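# Place three side pieces onto named chessboard squares

## Task

Take the three pieces lying next to the board and set them on their squares, using the labels along the board's edge: black knight to A4, white knight to D5, white pawn to C3. All other squares must end with exactly the contents they started with, every piece must finish standing upright, and each piece that was moved must sit wholly within its new square.

## Robot and tools

Robot: two arms, left_arm and right_arm, each ending in a five-finger hand (left_arm has a left hand, mirrored). Calibrated bases in the scene frame: left_arm at (-0.016, +0.368, +0.031) m, right_arm at (-0.025, -0.343, +0.048) m, both nearly unrotated. Scene frame: origin at table-top height midway between the nominal bases, +x out over the table, +z up, left_arm on +y. A camera stand sits behind the arms.

Hand point: a point fixed to the palm, 0.05 m in front of it and 0.15 m from the wrist mount along the fingers. Its +z runs along straight fingers, +y out of the palm, +x across the palm away from the thumb on the right hand (toward the thumb on the left hand). Straight fingers extend 0.06-0.07 m past the point and lie 0.06 m behind it along -y. A wrist bracket on the little-finger side reaches 0.10 m across the palm and can strike things.

Row layout (shared by execute_actions and move): one flat list of 28 numbers covering both arms, each in [-1, 1]. Order: left_arm dx, dy, dz, rx, ry, rz; left hand little, ring, middle, index, thumb_bend, thumb_turn, force_limit, speed; then the same 14 for right_arm. The six pose numbers are an offset, not a pose: they count from that arm's current Hand target, along the Hand target's own axes. 1.0 equals 0.6 m of travel or 180 degrees; rx, ry, rz form a single rotation vector. Every row of an action counts from the start-of-action target, so repeating an offset keeps moving further. Six zeros re-request the current Hand target. Finger numbers: -1 open/straight, +1 curled; thumb_bend -1 straight, +1 bent; thumb_turn -1 beside palm, +1 opposite the fingers. force_limit maps -1..+1 to about 0..10 N at the fingertip (0..15 N for the two thumb motors). speed rises linearly from near zero at -1 to full at +0.48 and stays full above; full speed closes a finger in 0.49 s. There is no 'no change' value: to keep a hand as is, resend the last eight hand numbers you actually sent (or, before any, its hand_measured plus hand_force_limit and hand_speed). A thumb turned in front can grip objects roughly 0.035-0.065 m thick. For a soft grip close at speed -0.94 or lower.

Tools:
- execute_actions(actions, cameras): actions is a list of up to 15-row tables; each row is one 1/30 s step and a short table repeats its last row to fill 15 steps (0.5 s per action). Images return only for an empty list or when cameras names them.
- move(target, speed, blend, blocking, cameras): target is one 28-number row or up to 15 rows; each row's offsets count from the same starting Hand targets, not from the previous row. speed is top path speed in m/s, 0.002-4.3 (default 0.25), turns capped at twice that in rad/s; one value or one per target. blend, in metres, rounds corners of a multi-row list; 0 stops at each. Paths are straight, end together, last at least 0.5 s and are cut at 10 s; they do not avoid obstacles or the other arm. Hand numbers in the first row are sent at once; later rows' hand numbers are sent on arrival once everything is still. blocking=false returns after about 0.5 s while the motion continues.
- wait(seconds 0-10, cameras): lets time run with last commands held.
- stop(cameras): brakes a running move.
- zoom_image(camera, region [x0,y0,x1,y1]): enlarges part of the latest image of cam_high, cam_low, cam_left_wrist or cam_right_wrist (region at most 504x504 px).
- show_instructions(): shows the reference pages.
- finished_scene(scene=1): ends the scene permanently.

Results: end_effector_position (m) and end_effector_quat_wxyz in the scene frame; Hand target is the last commanded pose after clipping, and the next offsets build on it. The hand often rests 1-3 cm (up to 5 cm), usually low, short of its target without any contact; resend the missing distance as an offset. Orientation commands are clipped to within 40 degrees of the measured one per step. hand_measured, hand_stopped_by (moving, target, force, stalled, fault) and hand_load_n list six values in motor order; a lost grip shows as load falling to about 0. A move adds a move: line giving the ending (done, off_target, moving, held, fault) and limits (paced = clipped pose, held = steps withheld). Joint torques include the arm's own weight. Cameras: cam_high, cam_low and the two wrist cameras, all 896x504.

Avoid: dropping or releasing moving pieces, knocking other pieces, hard hits on the table or board, fast contact, and anything falling off the table (fails the task). Never let the arms touch or one hand close on the other's fingers. Steer paths around an arm's own base rather than near it. Overloaded fingers, long stretched holds and pushing into unreachable poses heat motors; at 100 °C the arm drops for 30-60 s. Time counts, including thinking.

Each tool is called after "Emit:" as name([rows], argument=value, ...), one row to a line, values as JSON.

Reference images:

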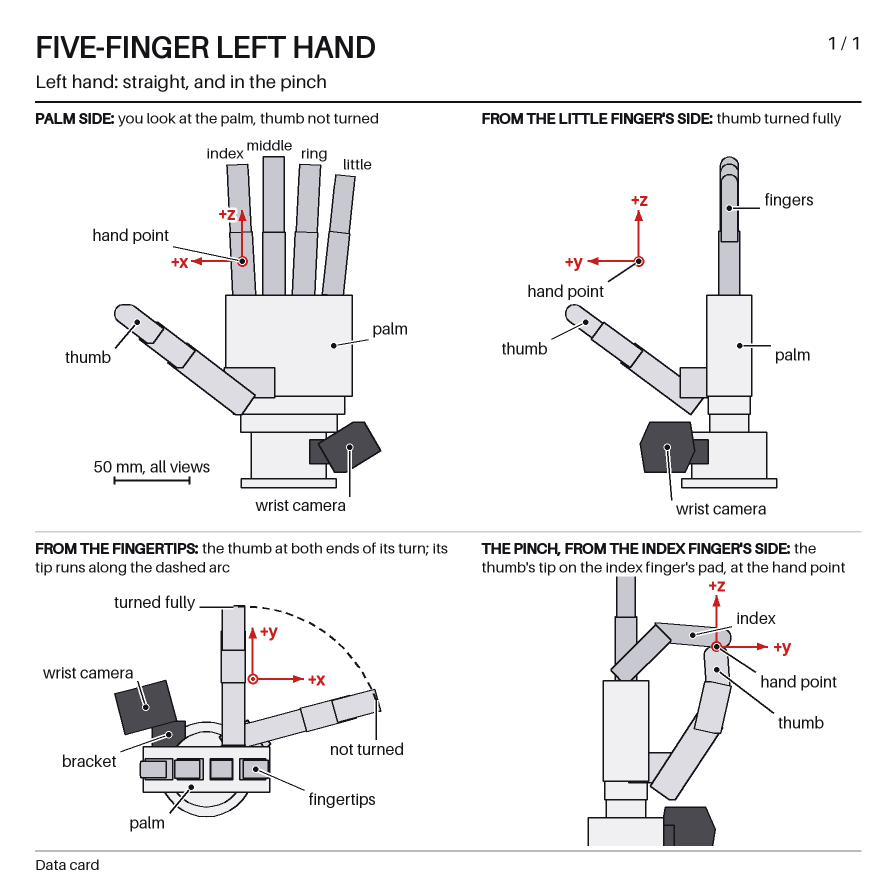

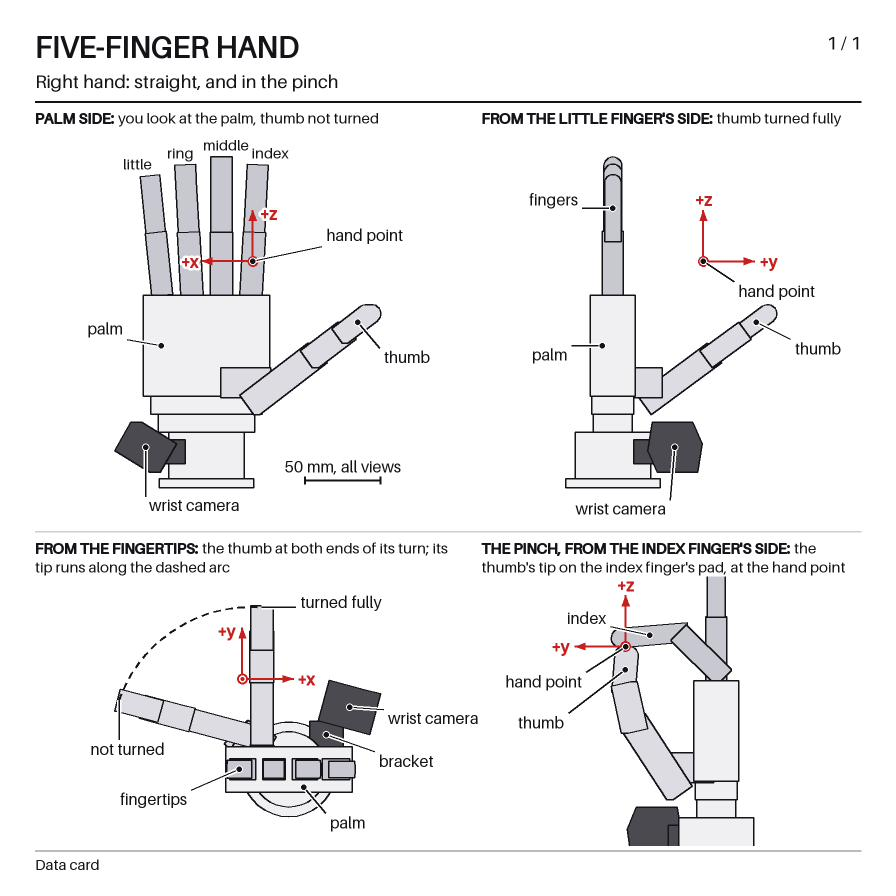

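## Session

Emit:
execute_actions(actions=[])

Scene clock: 0.00 s.
left_arm: end_effector_position=(+0.5673, +0.1807, +0.1294) hand_measured=(-1.000, -1.000, -1.000, -1.000, -1.000, -1.000) hand_load_n=(+0.0, +0.0, +0.0, +0.0, +0.0, +0.0) hand_stopped_by=(target, target, target, target, target, target) hand_force_limit=0.00 hand_speed=-0.80 end_effector_quat_wxyz=(+0.246, -0.481, +0.826, -0.161) | right_arm: end_effector_position=(+0.3073, -0.2260, +0.2085) hand_measured=(-1.000, -1.000, -1.000, -1.000, -1.000, -1.000) hand_load_n=(+0.0, +0.0, +0.0, +0.0, +0.0, +0.0) hand_stopped_by=(target, target, target, target, target, target) hand_force_limit=0.00 hand_speed=-0.80 end_effector_quat_wxyz=(-0.078, -0.107, +0.987, -0.090)
Joint positions: left_arm=[-0.34 1.763 1.416 -0.644 -0.156 0.231] | right_arm=[0.273 1.319 1.115 -1.55 0.154 1.631]
Joint velocities: within noise
Joint torques (N m): no reading
Motor temperatures (°C): left_arm=[33 37 39 30 28 34] | right_arm=[35 35 37 32 31 31]
Heat: left arm: hottest elbow 39 °C; right arm: hottest elbow 37 °C.
Hand target: left_arm +0.5768, +0.1775, +0.1409; +0.255, -0.480, +0.822, -0.171 | right_arm +0.3146, -0.2240, +0.2162; -0.068, -0.106, +0.988, -0.088

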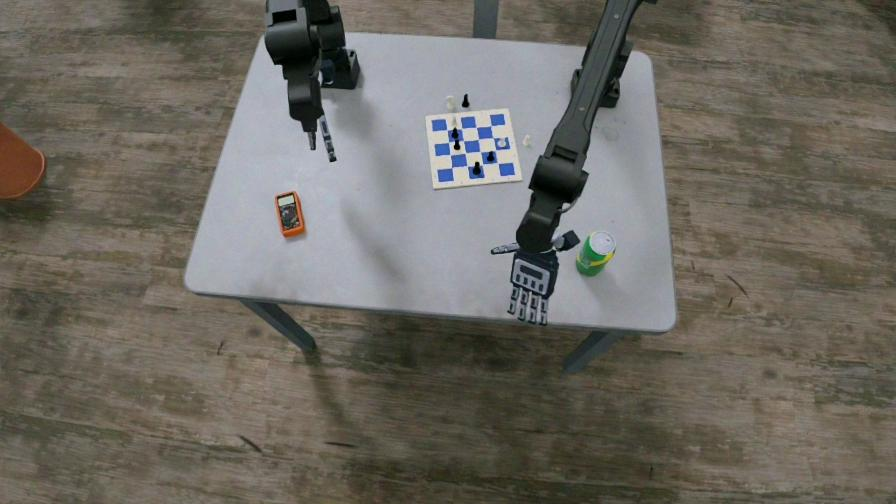

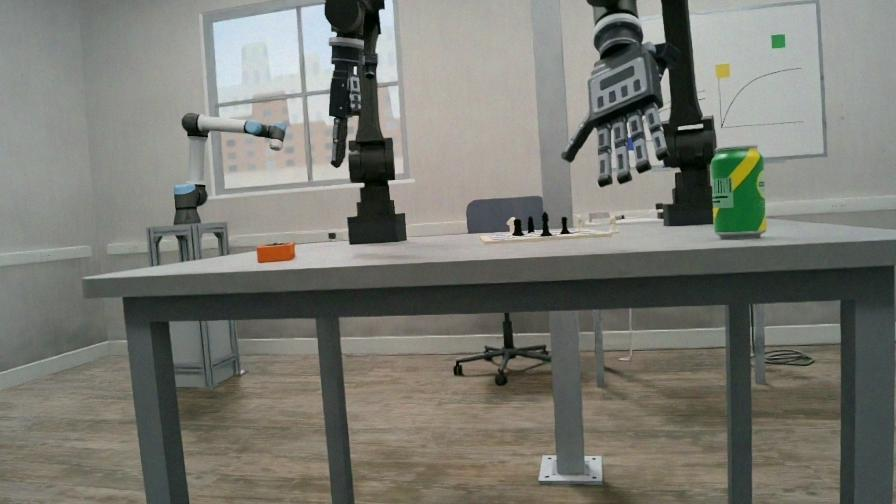

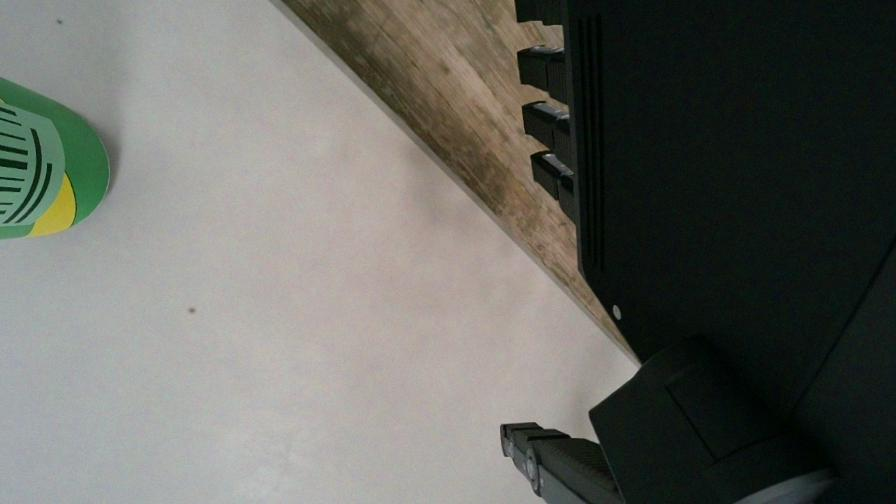

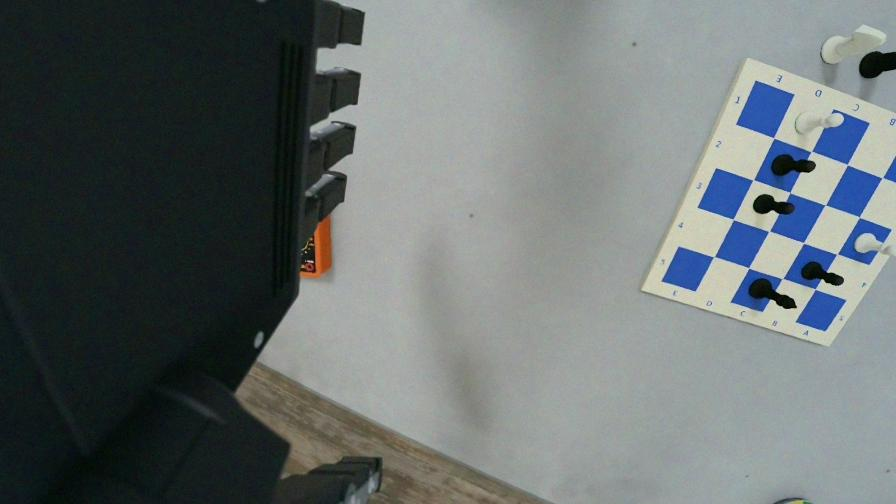

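Emit:
zoom_image(camera="cam_high", region=[400, 80, 560, 200])

Emit:
zoom_image(camera="cam_low", region=[460, 190, 660, 260])

Emit:
zoom_image(camera="cam_right_wrist", region=[600, 0, 896, 360])

Scaled by 3.150 from the camera's 896x504 image, which has a finer 1280x720 frame.

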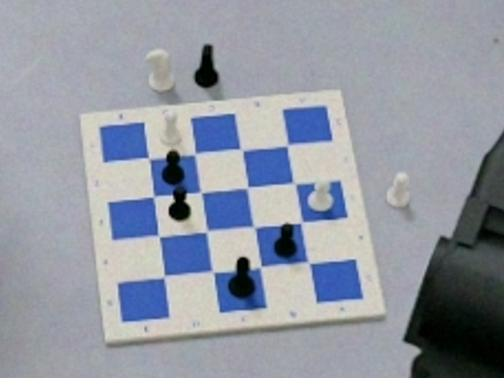

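Scaled by 2.520 from the camera's 896x504 image, which has a finer 1280x720 frame.

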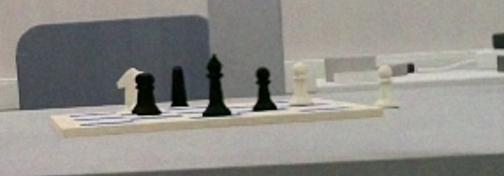

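Scaled by 1.400 from the camera's 896x504 image, which has a finer 1280x720 frame.

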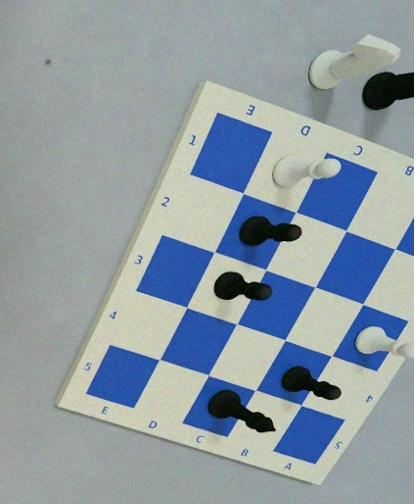

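Emit:
move([
  [-0.0665,-0.0658,-0.1832,0,0,0,-1,-1,-1,-1,-1,-1,0,-0.8,0.17,0.202,0.02,0.1085,-0.1792,-0.253,-1,-1,-0.2,-0.2,-0.4,1,0,-0.2],
  [-0.2178,0.0655,-0.3028,0,0,0,-1,-1,-1,-1,-1,-1,0,-0.8,0.3358,0.404,0.0828,0.217,-0.3584,-0.506,-1,-1,-0.2,-0.2,-0.4,1,0,-0.2],
], speed=0.3, blend=[0.03,0], cameras=["all"])

Scene clock: 236.33 s.
left_arm: end_effector_position=(+0.5018, +0.3140, +0.2945) hand_measured=(-1.000, -1.000, -1.000, -1.000, -1.000, -1.000) hand_load_n=(+0.0, +0.0, +0.0, +0.0, +0.0, +0.0) hand_stopped_by=(target, target, target, target, target, target) hand_force_limit=0.00 hand_speed=-0.80 end_effector_quat_wxyz=(+0.253, -0.481, +0.822, -0.171) | right_arm: end_effector_position=(+0.0631, -0.0410, +0.1642) hand_measured=(-1.000, -1.000, -0.200, -0.200, -0.400, +1.000) hand_load_n=(+0.0, +0.0, +0.0, +0.0, +0.0, +0.0) hand_stopped_by=(target, target, target, target, target, target) hand_force_limit=0.00 hand_speed=-0.20 end_effector_quat_wxyz=(-0.399, +0.763, -0.453, +0.231)
Joint positions: left_arm=[-0.111 1.433 1.45 -0.967 -0.023 0.415] | right_arm=[1.611 0.803 0.506 -0.69 0.812 0.844]
Joint torques (N m): left_arm=[1.26 -12.16 10.28 0.98 0.08 0.2] | right_arm=[0.85 -2.26 7.49 2.3 0.39 -0.15]
Motor temperatures (°C): left_arm=[32 41 49 30 28 34] | right_arm=[34 36 45 31 31 31]
Heat: left arm: hottest elbow 49 °C; right arm: hottest elbow 45 °C.
Hand target: left_arm +0.4969, +0.3173, +0.3011; +0.255, -0.480, +0.822, -0.171 | right_arm +0.0601, -0.0400, +0.1595; -0.399, +0.768, -0.444, +0.231
Off the commanded pose: left_arm 0.009 m, 0 deg | right_arm 0.006 m, 1 deg.
move: done
camera_calibration:
cam_left_wrist: T_world_to_cam=[[0.561608, -0.685833, 0.46285, -0.207216], [-0.807067, -0.577337, 0.123795, 0.545086], [0.182318, -0.443075, -0.87775, 0.422082], [0, 0, 0, 1]] pos_world=[0.479342, 0.359597, 0.398914]
cam_right_wrist: T_world_to_cam=[[-0.362777, -0.476235, -0.800995, 0.138395], [-0.859866, 0.502392, 0.0907409, 0.0658661], [0.359199, 0.721666, -0.591755, 0.224195], [0, 0, 0, 1]] pos_world=[0.026312, -0.128976, 0.237545]

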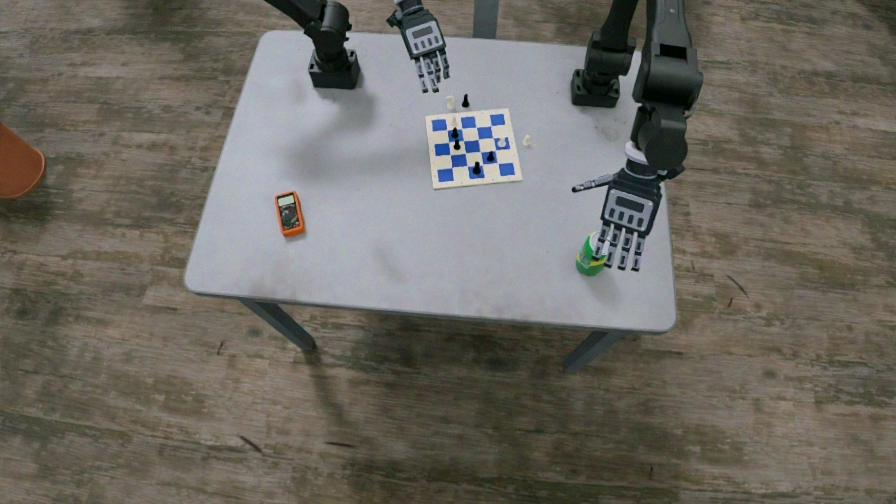

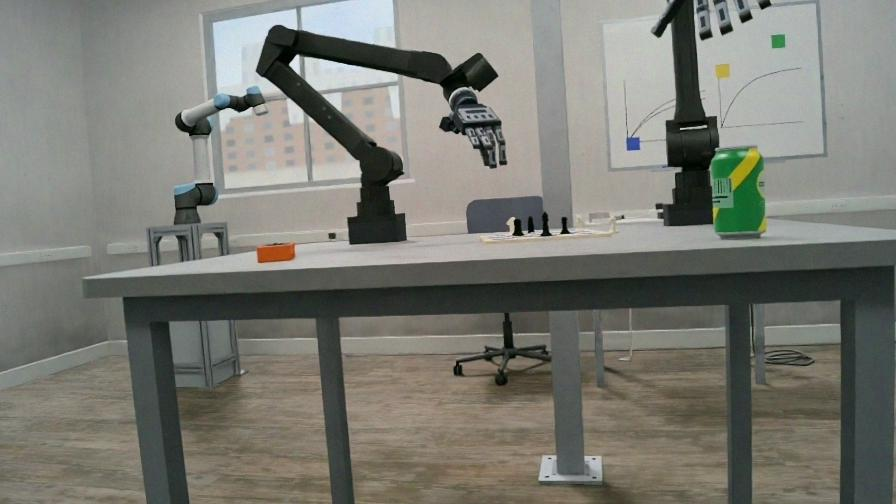

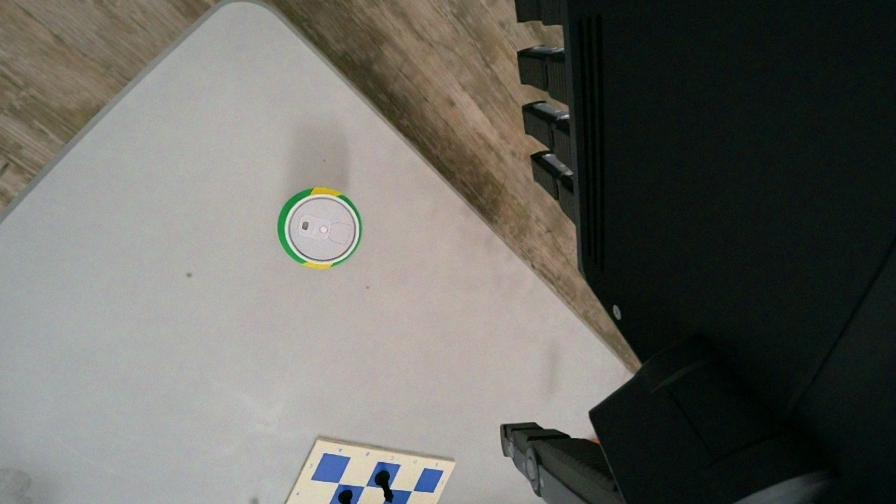

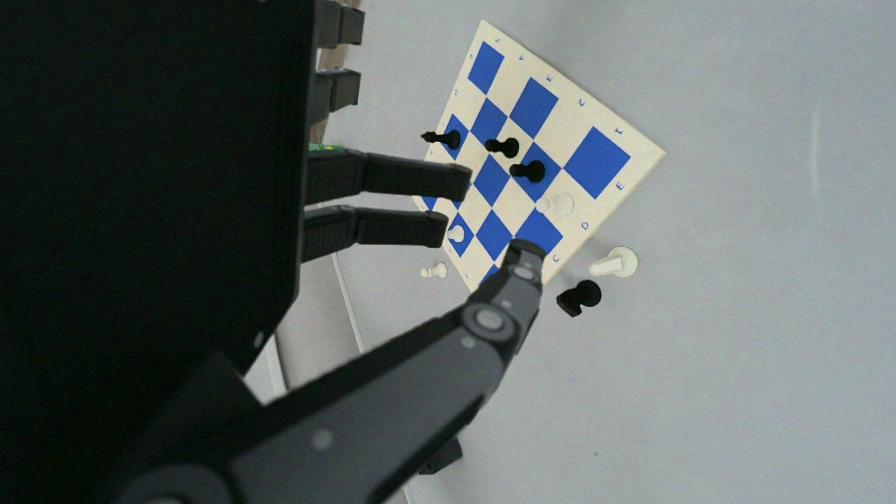

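Emit:
zoom_image(camera="cam_right_wrist", region=[380, 10, 700, 330])

Scaled by 1.575 from the camera's 896x504 image, which has a finer 1280x720 frame.

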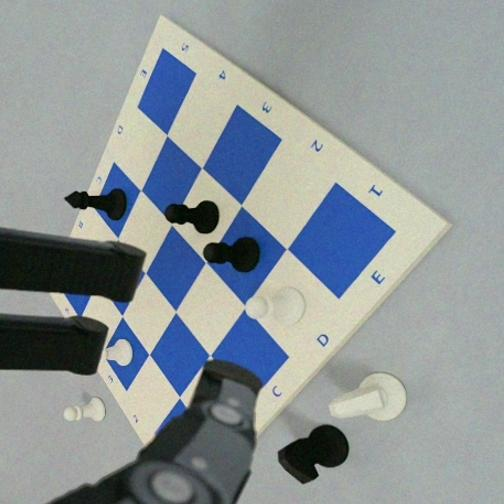

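Emit:
move(target=[0,0,0,0,0,0,-1,-1,-1,-1,-1,-1,0,-0.8,-0.0495,0.104,0.097,0,0.0819,0.0574,-1,-1,-0.1,-0.1,-0.4,1,0,-0.2], speed=0.15, cameras=["cam_right_wrist","cam_high"])

Scene clock: 272.97 s.
left_arm: end_effector_position=(+0.5018, +0.3140, +0.2945) hand_measured=(-1.000, -1.000, -1.000, -1.000, -1.000, -1.000) hand_load_n=(+0.0, +0.0, +0.0, +0.0, +0.0, +0.0) hand_stopped_by=(target, target, target, target, target, target) hand_force_limit=0.00 hand_speed=-0.80 end_effector_quat_wxyz=(+0.253, -0.481, +0.822, -0.171) | right_arm: end_effector_position=(+0.0614, -0.0281, +0.0646) hand_measured=(-1.000, -1.000, -0.100, -0.100, -0.400, +1.000) hand_load_n=(+0.0, +0.0, -0.5, +0.0, +0.0, +0.0) hand_stopped_by=(target, target, target, target, target, target) hand_force_limit=0.00 hand_speed=-0.20 end_effector_quat_wxyz=(-0.348, +0.693, -0.555, +0.301)
Joint positions: left_arm=[-0.111 1.433 1.45 -0.967 -0.023 0.415] | right_arm=[1.697 1.284 0.532 -0.721 0.952 1.413]
Joint torques (N m): left_arm=[1.2 -12.28 10.28 1.02 0.07 0.18] | right_arm=[1.14 -5.71 9.18 0.12 0.74 0.14]
Heat: left arm: hottest elbow 48 °C; right arm: hottest elbow 45 °C.
Hand target: left_arm +0.4969, +0.3173, +0.3011; +0.255, -0.480, +0.822, -0.171 | right_arm +0.0556, -0.0085, +0.0750; -0.359, +0.689, -0.558, +0.291
Off the commanded pose: left_arm 0.009 m, 0 deg | right_arm 0.023 m, 2 deg.
move: off_target (right_arm)
camera_calibration:
cam_right_wrist: T_world_to_cam=[[-0.483438, -0.380528, -0.788344, 0.0734288], [-0.674848, 0.735613, 0.0587634, 0.0641032], [0.557555, 0.56042, -0.612422, 0.141064], [0, 0, 0, 1]] pos_world=[0.000107451, -0.0982684, 0.140511]
Images, in order (width x height): cam_high 896x504, cam_right_wrist 896x504.

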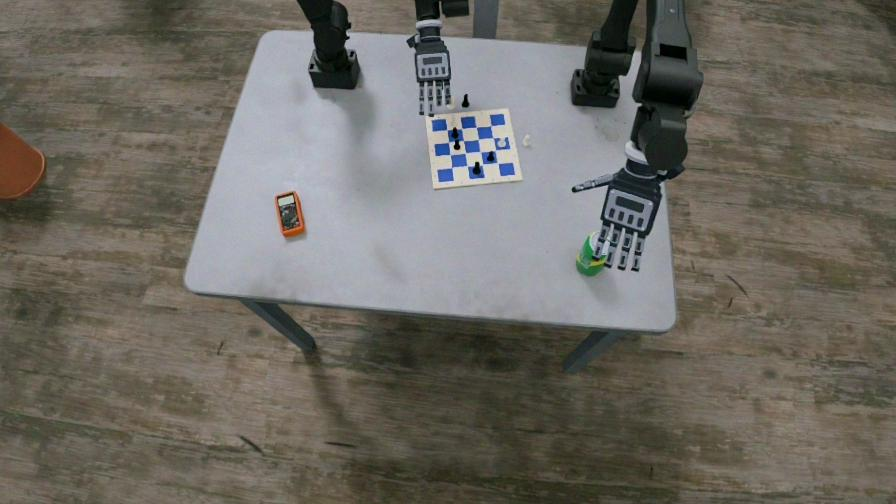

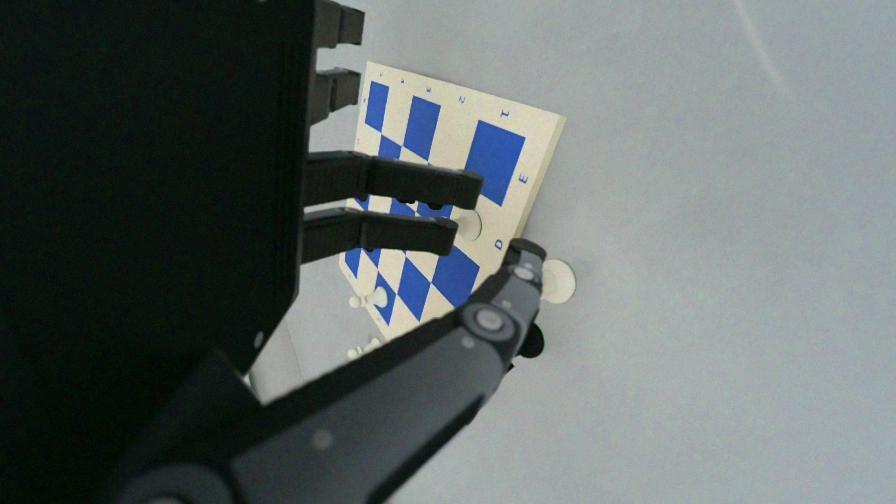

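Emit:
zoom_image(camera="cam_right_wrist", region=[380, 140, 640, 400])

Scaled by 1.938 from the camera's 896x504 image, which has a finer 1280x720 frame.

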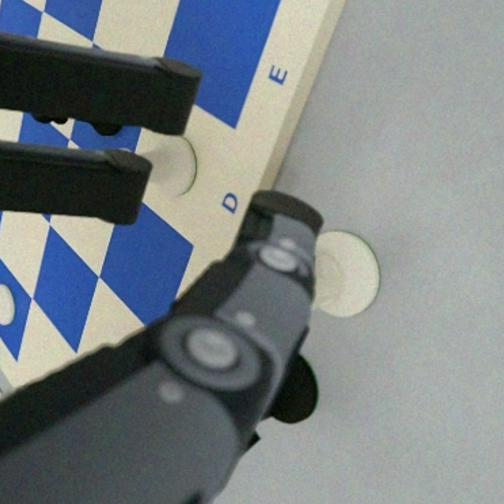

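Emit:
move(target=[0,0,0,0,0,0,-1,-1,-1,-1,-1,-1,0,-0.8,-0.0302,0.0057,-0.0082,0,0,0,-1,-1,-0.1,-0.1,-0.4,1,0,-0.2], speed=0.1, cameras=["cam_right_wrist"])

Scene clock: 299.23 s.
left_arm: end_effector_position=(+0.5018, +0.3140, +0.2945) hand_measured=(-1.000, -1.000, -1.000, -1.000, -1.000, -1.000) hand_load_n=(+0.0, +0.0, +0.0, +0.0, +0.0, +0.0) hand_stopped_by=(target, target, target, target, target, target) hand_force_limit=0.00 hand_speed=-0.80 end_effector_quat_wxyz=(+0.253, -0.481, +0.822, -0.171) | right_arm: end_effector_position=(+0.0522, -0.0114, +0.0652) hand_measured=(-1.000, -1.000, -0.100, -0.100, -0.400, +1.000) hand_load_n=(+0.0, +0.0, +0.0, +0.0, +0.0, +0.0) hand_stopped_by=(target, target, target, target, target, target) hand_force_limit=0.00 hand_speed=-0.20 end_effector_quat_wxyz=(-0.348, +0.693, -0.555, +0.300)
Joint positions: left_arm=[-0.111 1.433 1.45 -0.967 -0.023 0.415] | right_arm=[1.722 1.338 0.583 -0.752 0.954 1.456]
Joint torques (N m): left_arm=[1.14 -12.16 10.25 1.01 0.07 0.19] | right_arm=[0.91 -6.53 9.09 -0.03 0.74 0.15]
Heat: left arm: hottest elbow 48 °C; right arm: hottest elbow 46 °C.
Hand target: left_arm +0.4969, +0.3173, +0.3011; +0.255, -0.480, +0.822, -0.171 | right_arm +0.0460, +0.0082, +0.0750; -0.359, +0.689, -0.559, +0.291
Off the commanded pose: left_arm 0.009 m, 0 deg | right_arm 0.023 m, 2 deg.
move: off_target (right_arm)
camera_calibration:
cam_right_wrist: T_world_to_cam=[[-0.483136, -0.380154, -0.788709, 0.0758645], [-0.675243, 0.735211, 0.0592628, 0.0456842], [0.557338, 0.561203, -0.611903, 0.137246], [0, 0, 0, 1]] pos_world=[-0.00899179, -0.0817702, 0.141109]
Images, in order (width x height): cam_right_wrist 896x504.

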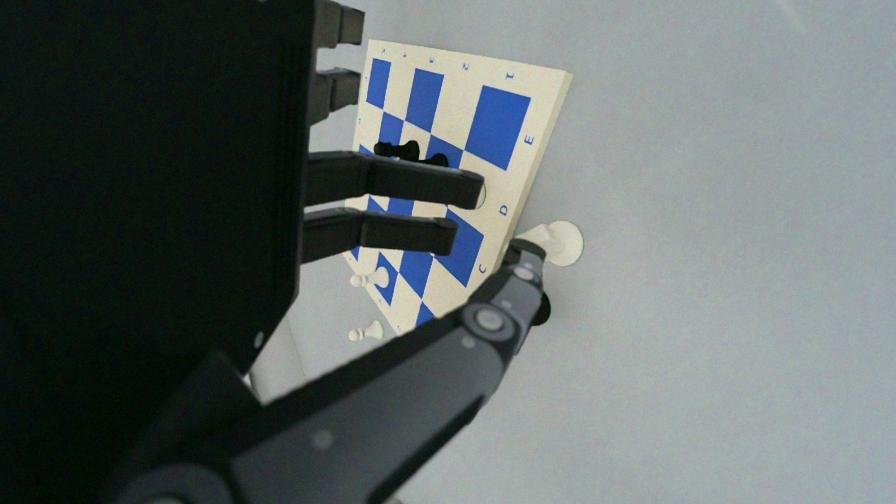

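Emit:
move(target=[0,0,0,0,0,0,-1,-1,-1,-1,-1,-1,0,-0.8,-0.003,0.0397,0.0305,0,0,0,-1,-1,-0.1,-0.1,-0.4,1,0,-0.2], speed=0.06, cameras=["cam_right_wrist","cam_low"])

Emit:
zoom_image(camera="cam_right_wrist", region=[380, 120, 640, 380])

Emit:
zoom_image(camera="cam_low", region=[440, 150, 640, 260])

Scene clock: 322.60 s.
left_arm: end_effector_position=(+0.5018, +0.3140, +0.2945) hand_measured=(-1.000, -1.000, -1.000, -1.000, -1.000, -1.000) hand_load_n=(+0.0, +0.0, +0.0, +0.0, +0.0, +0.0) hand_stopped_by=(target, target, target, target, target, target) hand_force_limit=0.00 hand_speed=-0.80 end_effector_quat_wxyz=(+0.253, -0.481, +0.822, -0.171) | right_arm: end_effector_position=(+0.0508, -0.0009, +0.0437) hand_measured=(-1.000, -1.000, -0.100, -0.100, -0.400, +1.000) hand_load_n=(+0.0, +0.0, +0.0, +0.0, +0.0, +0.5) hand_stopped_by=(target, target, target, target, target, target) hand_force_limit=0.00 hand_speed=-0.20 end_effector_quat_wxyz=(-0.350, +0.692, -0.556, +0.298)
Joint positions: left_arm=[-0.111 1.433 1.45 -0.967 -0.023 0.415] | right_arm=[1.722 1.421 0.583 -0.664 0.954 1.457]
Joint torques (N m): left_arm=[1.32 -12.22 10.25 1.03 0.07 0.19] | right_arm=[0.91 -7.36 6.63 1.28 0.74 0.1]
Heat: left arm: hottest elbow 47 °C; right arm: hottest elbow 47 °C.
Hand target: left_arm +0.4969, +0.3173, +0.3011; +0.255, -0.480, +0.822, -0.171 | right_arm +0.0469, +0.0102, +0.0450; -0.359, +0.689, -0.559, +0.291
Off the commanded pose: left_arm 0.009 m, 0 deg | right_arm 0.012 m, 1 deg.
move: off_target (right_arm)
camera_calibration:
cam_right_wrist: T_world_to_cam=[[-0.483948, -0.375265, -0.790551, 0.0622582], [-0.674861, 0.735151, 0.0641591, 0.0379655], [0.557097, 0.564561, -0.609027, 0.118907], [0, 0, 0, 1]] pos_world=[-0.0104915, -0.0716772, 0.1192]
Images, in order (width x height): cam_low 896x504, cam_right_wrist 896x504.

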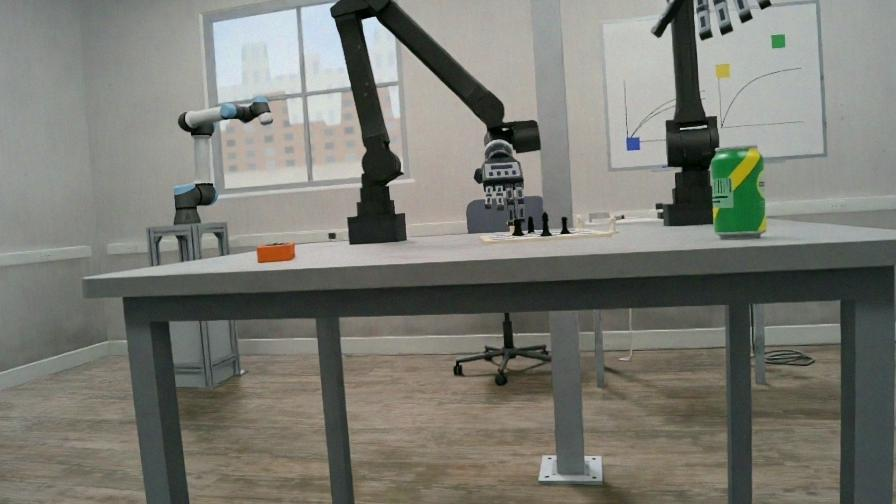

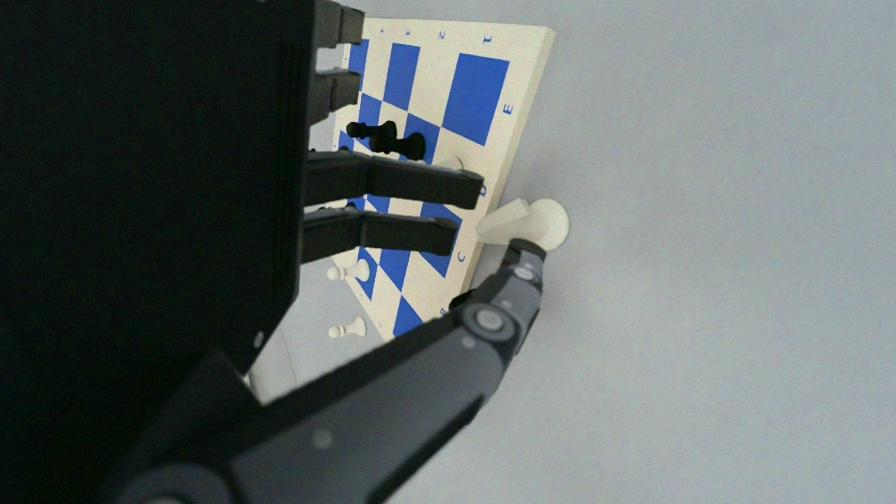

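Scaled by 1.938 from the camera's 896x504 image, which has a finer 1280x720 frame.

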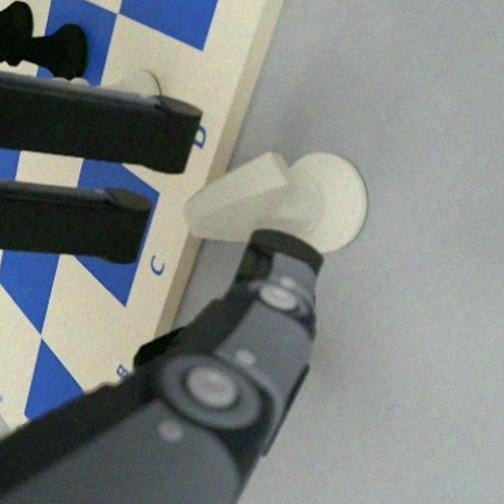

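Scaled by 2.520 from the camera's 896x504 image, which has a finer 1280x720 frame.

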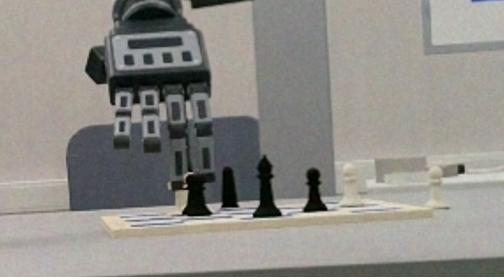

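Emit:
move(target=[0,0,0,0,0,0,-1,-1,-1,-1,-1,-1,0,-0.8,0.0137,0.0162,0.0118,0,0,0,-1,-1,-0.1,-0.1,-0.4,1,0,-0.2], speed=0.05, cameras=["cam_right_wrist"])

Emit:
zoom_image(camera="cam_right_wrist", region=[380, 120, 640, 380])

Scene clock: 334.30 s.
left_arm: end_effector_position=(+0.5018, +0.3140, +0.2945) hand_measured=(-1.000, -1.000, -1.000, -1.000, -1.000, -1.000) hand_load_n=(+0.0, +0.0, +0.0, +0.0, +0.0, +0.0) hand_stopped_by=(target, target, target, target, target, target) hand_force_limit=0.00 hand_speed=-0.80 end_effector_quat_wxyz=(+0.253, -0.481, +0.822, -0.171) | right_arm: end_effector_position=(+0.0501, +0.0037, +0.0385) hand_measured=(-1.000, -1.000, -0.100, -0.100, -0.400, +1.000) hand_load_n=(+0.0, +0.0, +0.0, +0.0, +0.0, +0.0) hand_stopped_by=(target, target, target, target, target, target) hand_force_limit=0.00 hand_speed=-0.20 end_effector_quat_wxyz=(-0.358, +0.688, -0.561, +0.290)
Joint positions: left_arm=[-0.111 1.433 1.45 -0.967 -0.023 0.415] | right_arm=[1.722 1.435 0.573 -0.613 0.954 1.457]
Joint torques (N m): left_arm=[1.32 -12.28 10.24 1.06 0.07 0.19] | right_arm=[0.38 -7.53 4.75 1.29 0.73 0.04]
Heat: left arm: hottest elbow 47 °C; right arm: hottest elbow 46 °C.
Hand target: left_arm +0.4969, +0.3173, +0.3011; +0.255, -0.480, +0.822, -0.171 | right_arm +0.0488, +0.0020, +0.0329; -0.358, +0.689, -0.559, +0.291
Off the commanded pose: left_arm 0.009 m, 0 deg | right_arm 0.006 m, 0 deg.
move: done
camera_calibration:
cam_right_wrist: T_world_to_cam=[[-0.486933, -0.35428, -0.798362, 0.0600007], [-0.674577, 0.733168, 0.0860851, 0.0336478], [0.554835, 0.580474, -0.595993, 0.113009], [0, 0, 0, 1]] pos_world=[-0.0107867, -0.069011, 0.112358]
Images, in order (width x height): cam_right_wrist 896x504.

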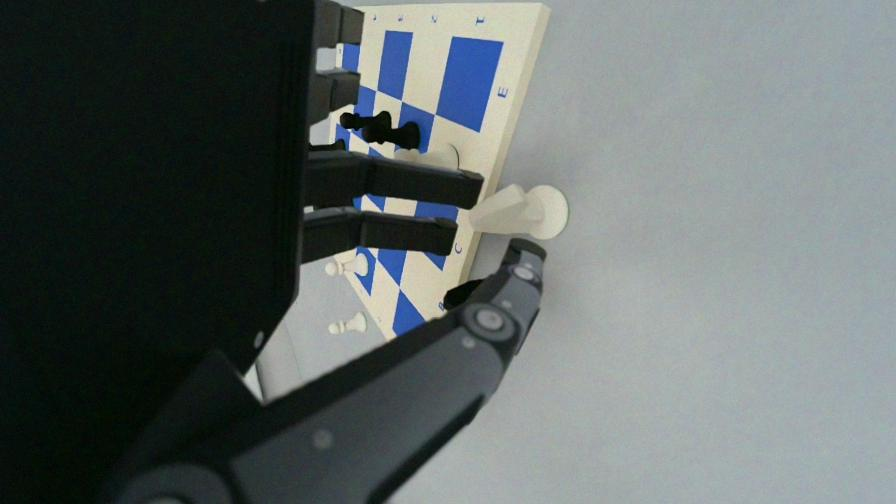

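Scaled by 1.938 from the camera's 896x504 image, which has a finer 1280x720 frame.

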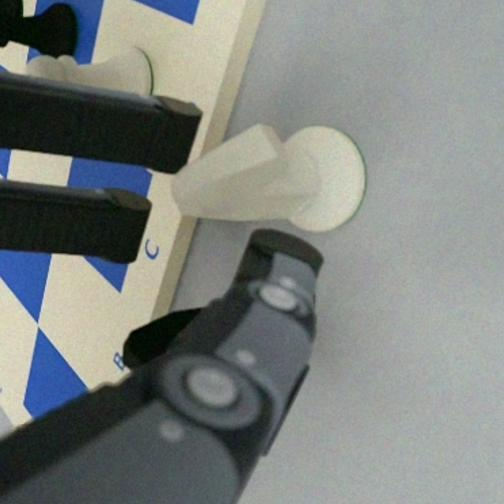

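Emit:
move(target=[0,0,0,0,0,0,-1,-1,-1,-1,-1,-1,0,-0.8,0.0198,0.0082,0.0113,0,0,0,-1,-1,-0.1,-0.1,-0.4,1,0,-0.2], speed=0.05, cameras=["cam_right_wrist"])

Emit:
zoom_image(camera="cam_right_wrist", region=[380, 120, 640, 380])

Scene clock: 352.77 s.
left_arm: end_effector_position=(+0.5018, +0.3140, +0.2945) hand_measured=(-1.000, -1.000, -1.000, -1.000, -1.000, -1.000) hand_load_n=(+0.0, +0.0, +0.0, +0.0, +0.0, +0.0) hand_stopped_by=(target, target, target, target, target, target) hand_force_limit=0.00 hand_speed=-0.80 end_effector_quat_wxyz=(+0.253, -0.481, +0.822, -0.171) | right_arm: end_effector_position=(+0.0515, -0.0057, +0.0292) hand_measured=(-1.000, -1.000, -0.100, -0.100, -0.400, +1.000) hand_load_n=(+0.0, +0.0, +0.5, +0.0, +0.0, +0.0) hand_stopped_by=(target, target, target, target, target, target) hand_force_limit=0.00 hand_speed=-0.20 end_effector_quat_wxyz=(-0.361, +0.687, -0.562, +0.287)
Joint positions: left_arm=[-0.111 1.433 1.45 -0.967 -0.023 0.415] | right_arm=[1.722 1.435 0.533 -0.561 0.955 1.455]
Joint torques (N m): left_arm=[1.32 -12.4 10.28 1.01 0.08 0.2] | right_arm=[-0.21 -7.71 4.57 1.39 0.67 -0.13]
Heat: left arm: hottest elbow 47 °C; right arm: hottest elbow 44 °C.
Hand target: left_arm +0.4969, +0.3173, +0.3011; +0.255, -0.480, +0.822, -0.171 | right_arm +0.0540, -0.0090, +0.0251; -0.359, +0.689, -0.558, +0.291
Off the commanded pose: left_arm 0.009 m, 0 deg | right_arm 0.006 m, 1 deg.
move: done
camera_calibration:
cam_right_wrist: T_world_to_cam=[[-0.48718, -0.347473, -0.801198, 0.0499768], [-0.675275, 0.73164, 0.0933045, 0.0420685], [0.553768, 0.586485, -0.591081, 0.112212], [0, 0, 0, 1]] pos_world=[-0.00938386, -0.079224, 0.102443]
Images, in order (width x height): cam_right_wrist 896x504.

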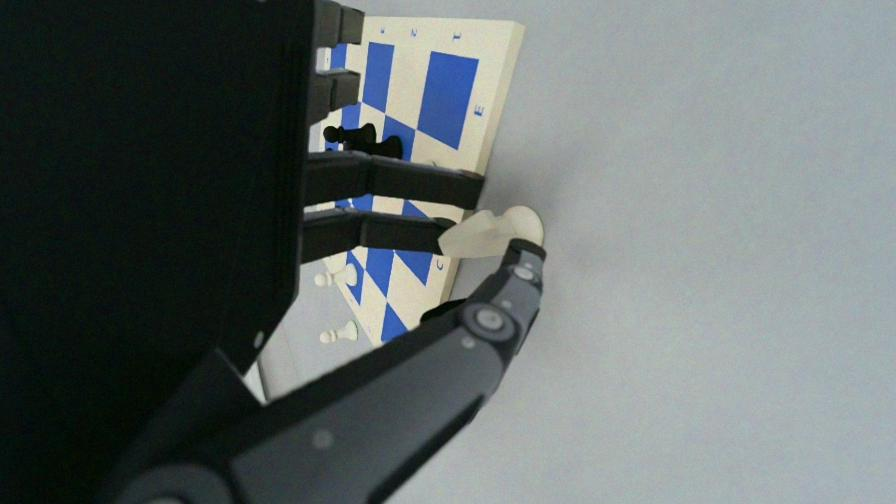

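Scaled by 1.938 from the camera's 896x504 image, which has a finer 1280x720 frame.

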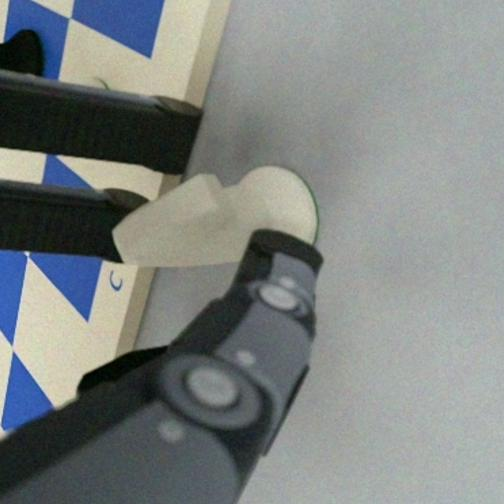

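Emit:
move(target=[0,0,0,0,0,0,-1,-1,-1,-1,-1,-1,0,-0.8,0.0015,-0.0077,0.0128,0,0,0,-1,-1,-0.1,-0.1,-0.4,1,0,-0.2], speed=0.04, cameras=["cam_right_wrist"])

Emit:
zoom_image(camera="cam_right_wrist", region=[380, 120, 640, 380])

Scene clock: 368.67 s.
left_arm: end_effector_position=(+0.5018, +0.3140, +0.2945) hand_measured=(-1.000, -1.000, -1.000, -1.000, -1.000, -1.000) hand_load_n=(+0.0, +0.0, +0.0, +0.0, +0.0, +0.0) hand_stopped_by=(target, target, target, target, target, target) hand_force_limit=0.00 hand_speed=-0.80 end_effector_quat_wxyz=(+0.253, -0.481, +0.822, -0.171) | right_arm: end_effector_position=(+0.0586, -0.0046, +0.0276) hand_measured=(-1.000, -1.000, -0.100, -0.100, -0.400, +1.000) hand_load_n=(+0.0, +0.0, +0.0, +0.0, +0.0, +0.0) hand_stopped_by=(target, target, target, target, target, target) hand_force_limit=0.00 hand_speed=-0.20 end_effector_quat_wxyz=(-0.362, +0.689, -0.558, +0.288)
Joint positions: left_arm=[-0.111 1.433 1.45 -0.967 -0.023 0.415] | right_arm=[1.698 1.435 0.523 -0.513 0.955 1.402]
Joint torques (N m): left_arm=[1.2 -12.34 10.26 1.03 0.07 0.19] | right_arm=[-0.62 -8.12 4.42 1.36 0.53 -0.12]
Heat: left arm: hottest elbow 47 °C; right arm: hottest elbow 43 °C.
Hand target: left_arm +0.4969, +0.3173, +0.3011; +0.255, -0.480, +0.822, -0.171 | right_arm +0.0629, -0.0080, +0.0245; -0.359, +0.689, -0.558, +0.291
Off the commanded pose: left_arm 0.009 m, 0 deg | right_arm 0.006 m, 1 deg.
move: done
camera_calibration:
cam_right_wrist: T_world_to_cam=[[-0.481615, -0.353024, -0.802135, 0.0522233], [-0.680185, 0.727725, 0.0881178, 0.0465621], [0.552626, 0.588039, -0.590605, 0.106763], [0, 0, 0, 1]] pos_world=[-0.00217779, -0.0782293, 0.100842]
Images, in order (width x height): cam_right_wrist 896x504.

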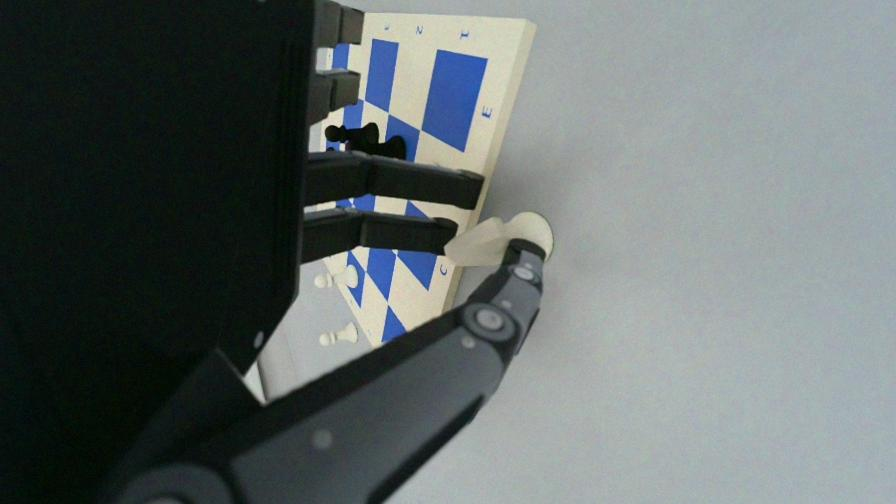

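Scaled by 1.938 from the camera's 896x504 image, which has a finer 1280x720 frame.

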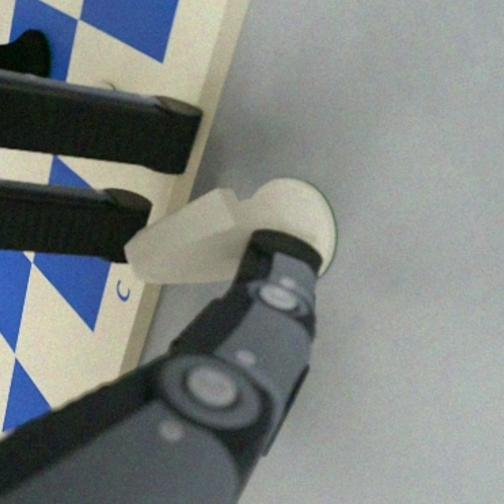

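Emit:
execute_actions([
  [[0,0,0,0,0,0,-1,-1,-1,-1,-1,-1,0,-0.8,0,0,0,0,0,0,-1,-1,-0.1,-0.1,-0.32,1,-0.6,-0.9]],
  [[0,0,0,0,0,0,-1,-1,-1,-1,-1,-1,0,-0.8,0,0,0,0,0,0,-1,-1,0.4,0.4,-0.32,1,-0.6,-0.94]],
  [[0,0,0,0,0,0,-1,-1,-1,-1,-1,-1,0,-0.8,0,0,0,0,0,0,-1,-1,0.4,0.4,-0.32,1,-0.6,-0.94]],
], cameras=["cam_right_wrist"])

Emit:
zoom_image(camera="cam_right_wrist", region=[380, 120, 640, 380])

Scene clock: 388.33 s.
left_arm: end_effector_position=(+0.5018, +0.3140, +0.2945) hand_measured=(-1.000, -1.000, -1.000, -1.000, -1.000, -1.000) hand_load_n=(+0.0, +0.0, +0.0, +0.0, +0.0, +0.0) hand_stopped_by=(target, target, target, target, target, target) hand_force_limit=0.00 hand_speed=-0.80 end_effector_quat_wxyz=(+0.253, -0.481, +0.822, -0.171) | right_arm: end_effector_position=(+0.0585, -0.0046, +0.0275) hand_measured=(-1.000, -1.000, +0.148, +0.204, -0.320, +1.000) hand_load_n=(+0.0, +0.0, +1.0, +2.5, +2.0, -2.0) hand_stopped_by=(target, target, force, force, target, target) hand_force_limit=-0.60 hand_speed=-0.94 end_effector_quat_wxyz=(-0.362, +0.689, -0.558, +0.288)
Joint positions: left_arm=[-0.111 1.433 1.45 -0.967 -0.023 0.415] | right_arm=[1.698 1.435 0.523 -0.512 0.954 1.401]
Joint torques (N m): left_arm=[1.38 -12.16 10.25 0.95 0.07 0.19] | right_arm=[-0.91 -8.06 4.52 1.46 0.51 -0.14]
Heat: left arm: hottest elbow 47 °C; right arm: hottest elbow 42 °C.
Hand target: left_arm +0.4969, +0.3173, +0.3011; +0.255, -0.480, +0.822, -0.171 | right_arm +0.0628, -0.0079, +0.0244; -0.359, +0.689, -0.559, +0.291
Off the commanded pose: left_arm 0.009 m, 0 deg | right_arm 0.006 m, 1 deg.
Step readings (end_effector_position of left_arm | right_arm):
0: (+0.5018, +0.3140, +0.2945) | (+0.0585, -0.0046, +0.0276)
1: (+0.5018, +0.3140, +0.2945) | (+0.0585, -0.0046, +0.0276)
2: (+0.5018, +0.3140, +0.2945) | (+0.0585, -0.0046, +0.0276)
4: (+0.5018, +0.3140, +0.2945) | (+0.0585, -0.0046, +0.0276)
8: (+0.5018, +0.3140, +0.2945) | (+0.0585, -0.0046, +0.0276)
15: (+0.5018, +0.3140, +0.2945) | (+0.0585, -0.0046, +0.0276)
16: (+0.5018, +0.3140, +0.2945) | (+0.0585, -0.0046, +0.0276)
17: (+0.5018, +0.3140, +0.2945) | (+0.0585, -0.0046, +0.0276)
19: (+0.5018, +0.3140, +0.2945) | (+0.0585, -0.0046, +0.0276)
23: (+0.5018, +0.3140, +0.2945) | (+0.0585, -0.0046, +0.0276)
30: (+0.5018, +0.3140, +0.2945) | (+0.0585, -0.0046, +0.0275)
31: (+0.5018, +0.3140, +0.2945) | (+0.0585, -0.0046, +0.0275)
32: (+0.5018, +0.3140, +0.2945) | (+0.0585, -0.0046, +0.0275)
34: (+0.5018, +0.3140, +0.2945) | (+0.0585, -0.0046, +0.0275)
38: (+0.5018, +0.3140, +0.2945) | (+0.0585, -0.0046, +0.0275)
45: (+0.5018, +0.3140, +0.2945) | (+0.0585, -0.0046, +0.0275)
camera_calibration:
cam_right_wrist: T_world_to_cam=[[-0.481476, -0.353835, -0.801861, 0.0521342], [-0.680678, 0.727306, 0.0877757, 0.0465638], [0.55214, 0.588071, -0.591028, 0.106807], [0, 0, 0, 1]] pos_world=[-0.00217636, -0.0782295, 0.100843]
Images, in order (width x height): cam_right_wrist 896x504.

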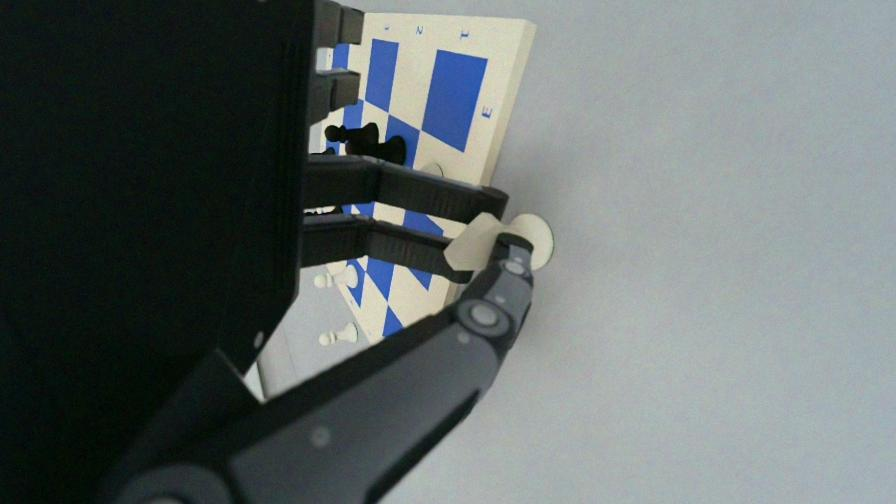

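Scaled by 1.938 from the camera's 896x504 image, which has a finer 1280x720 frame.

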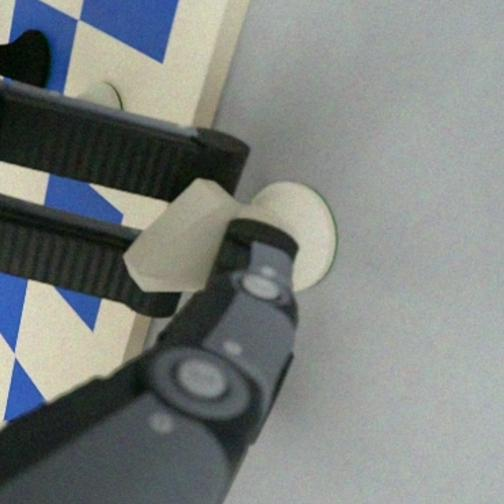

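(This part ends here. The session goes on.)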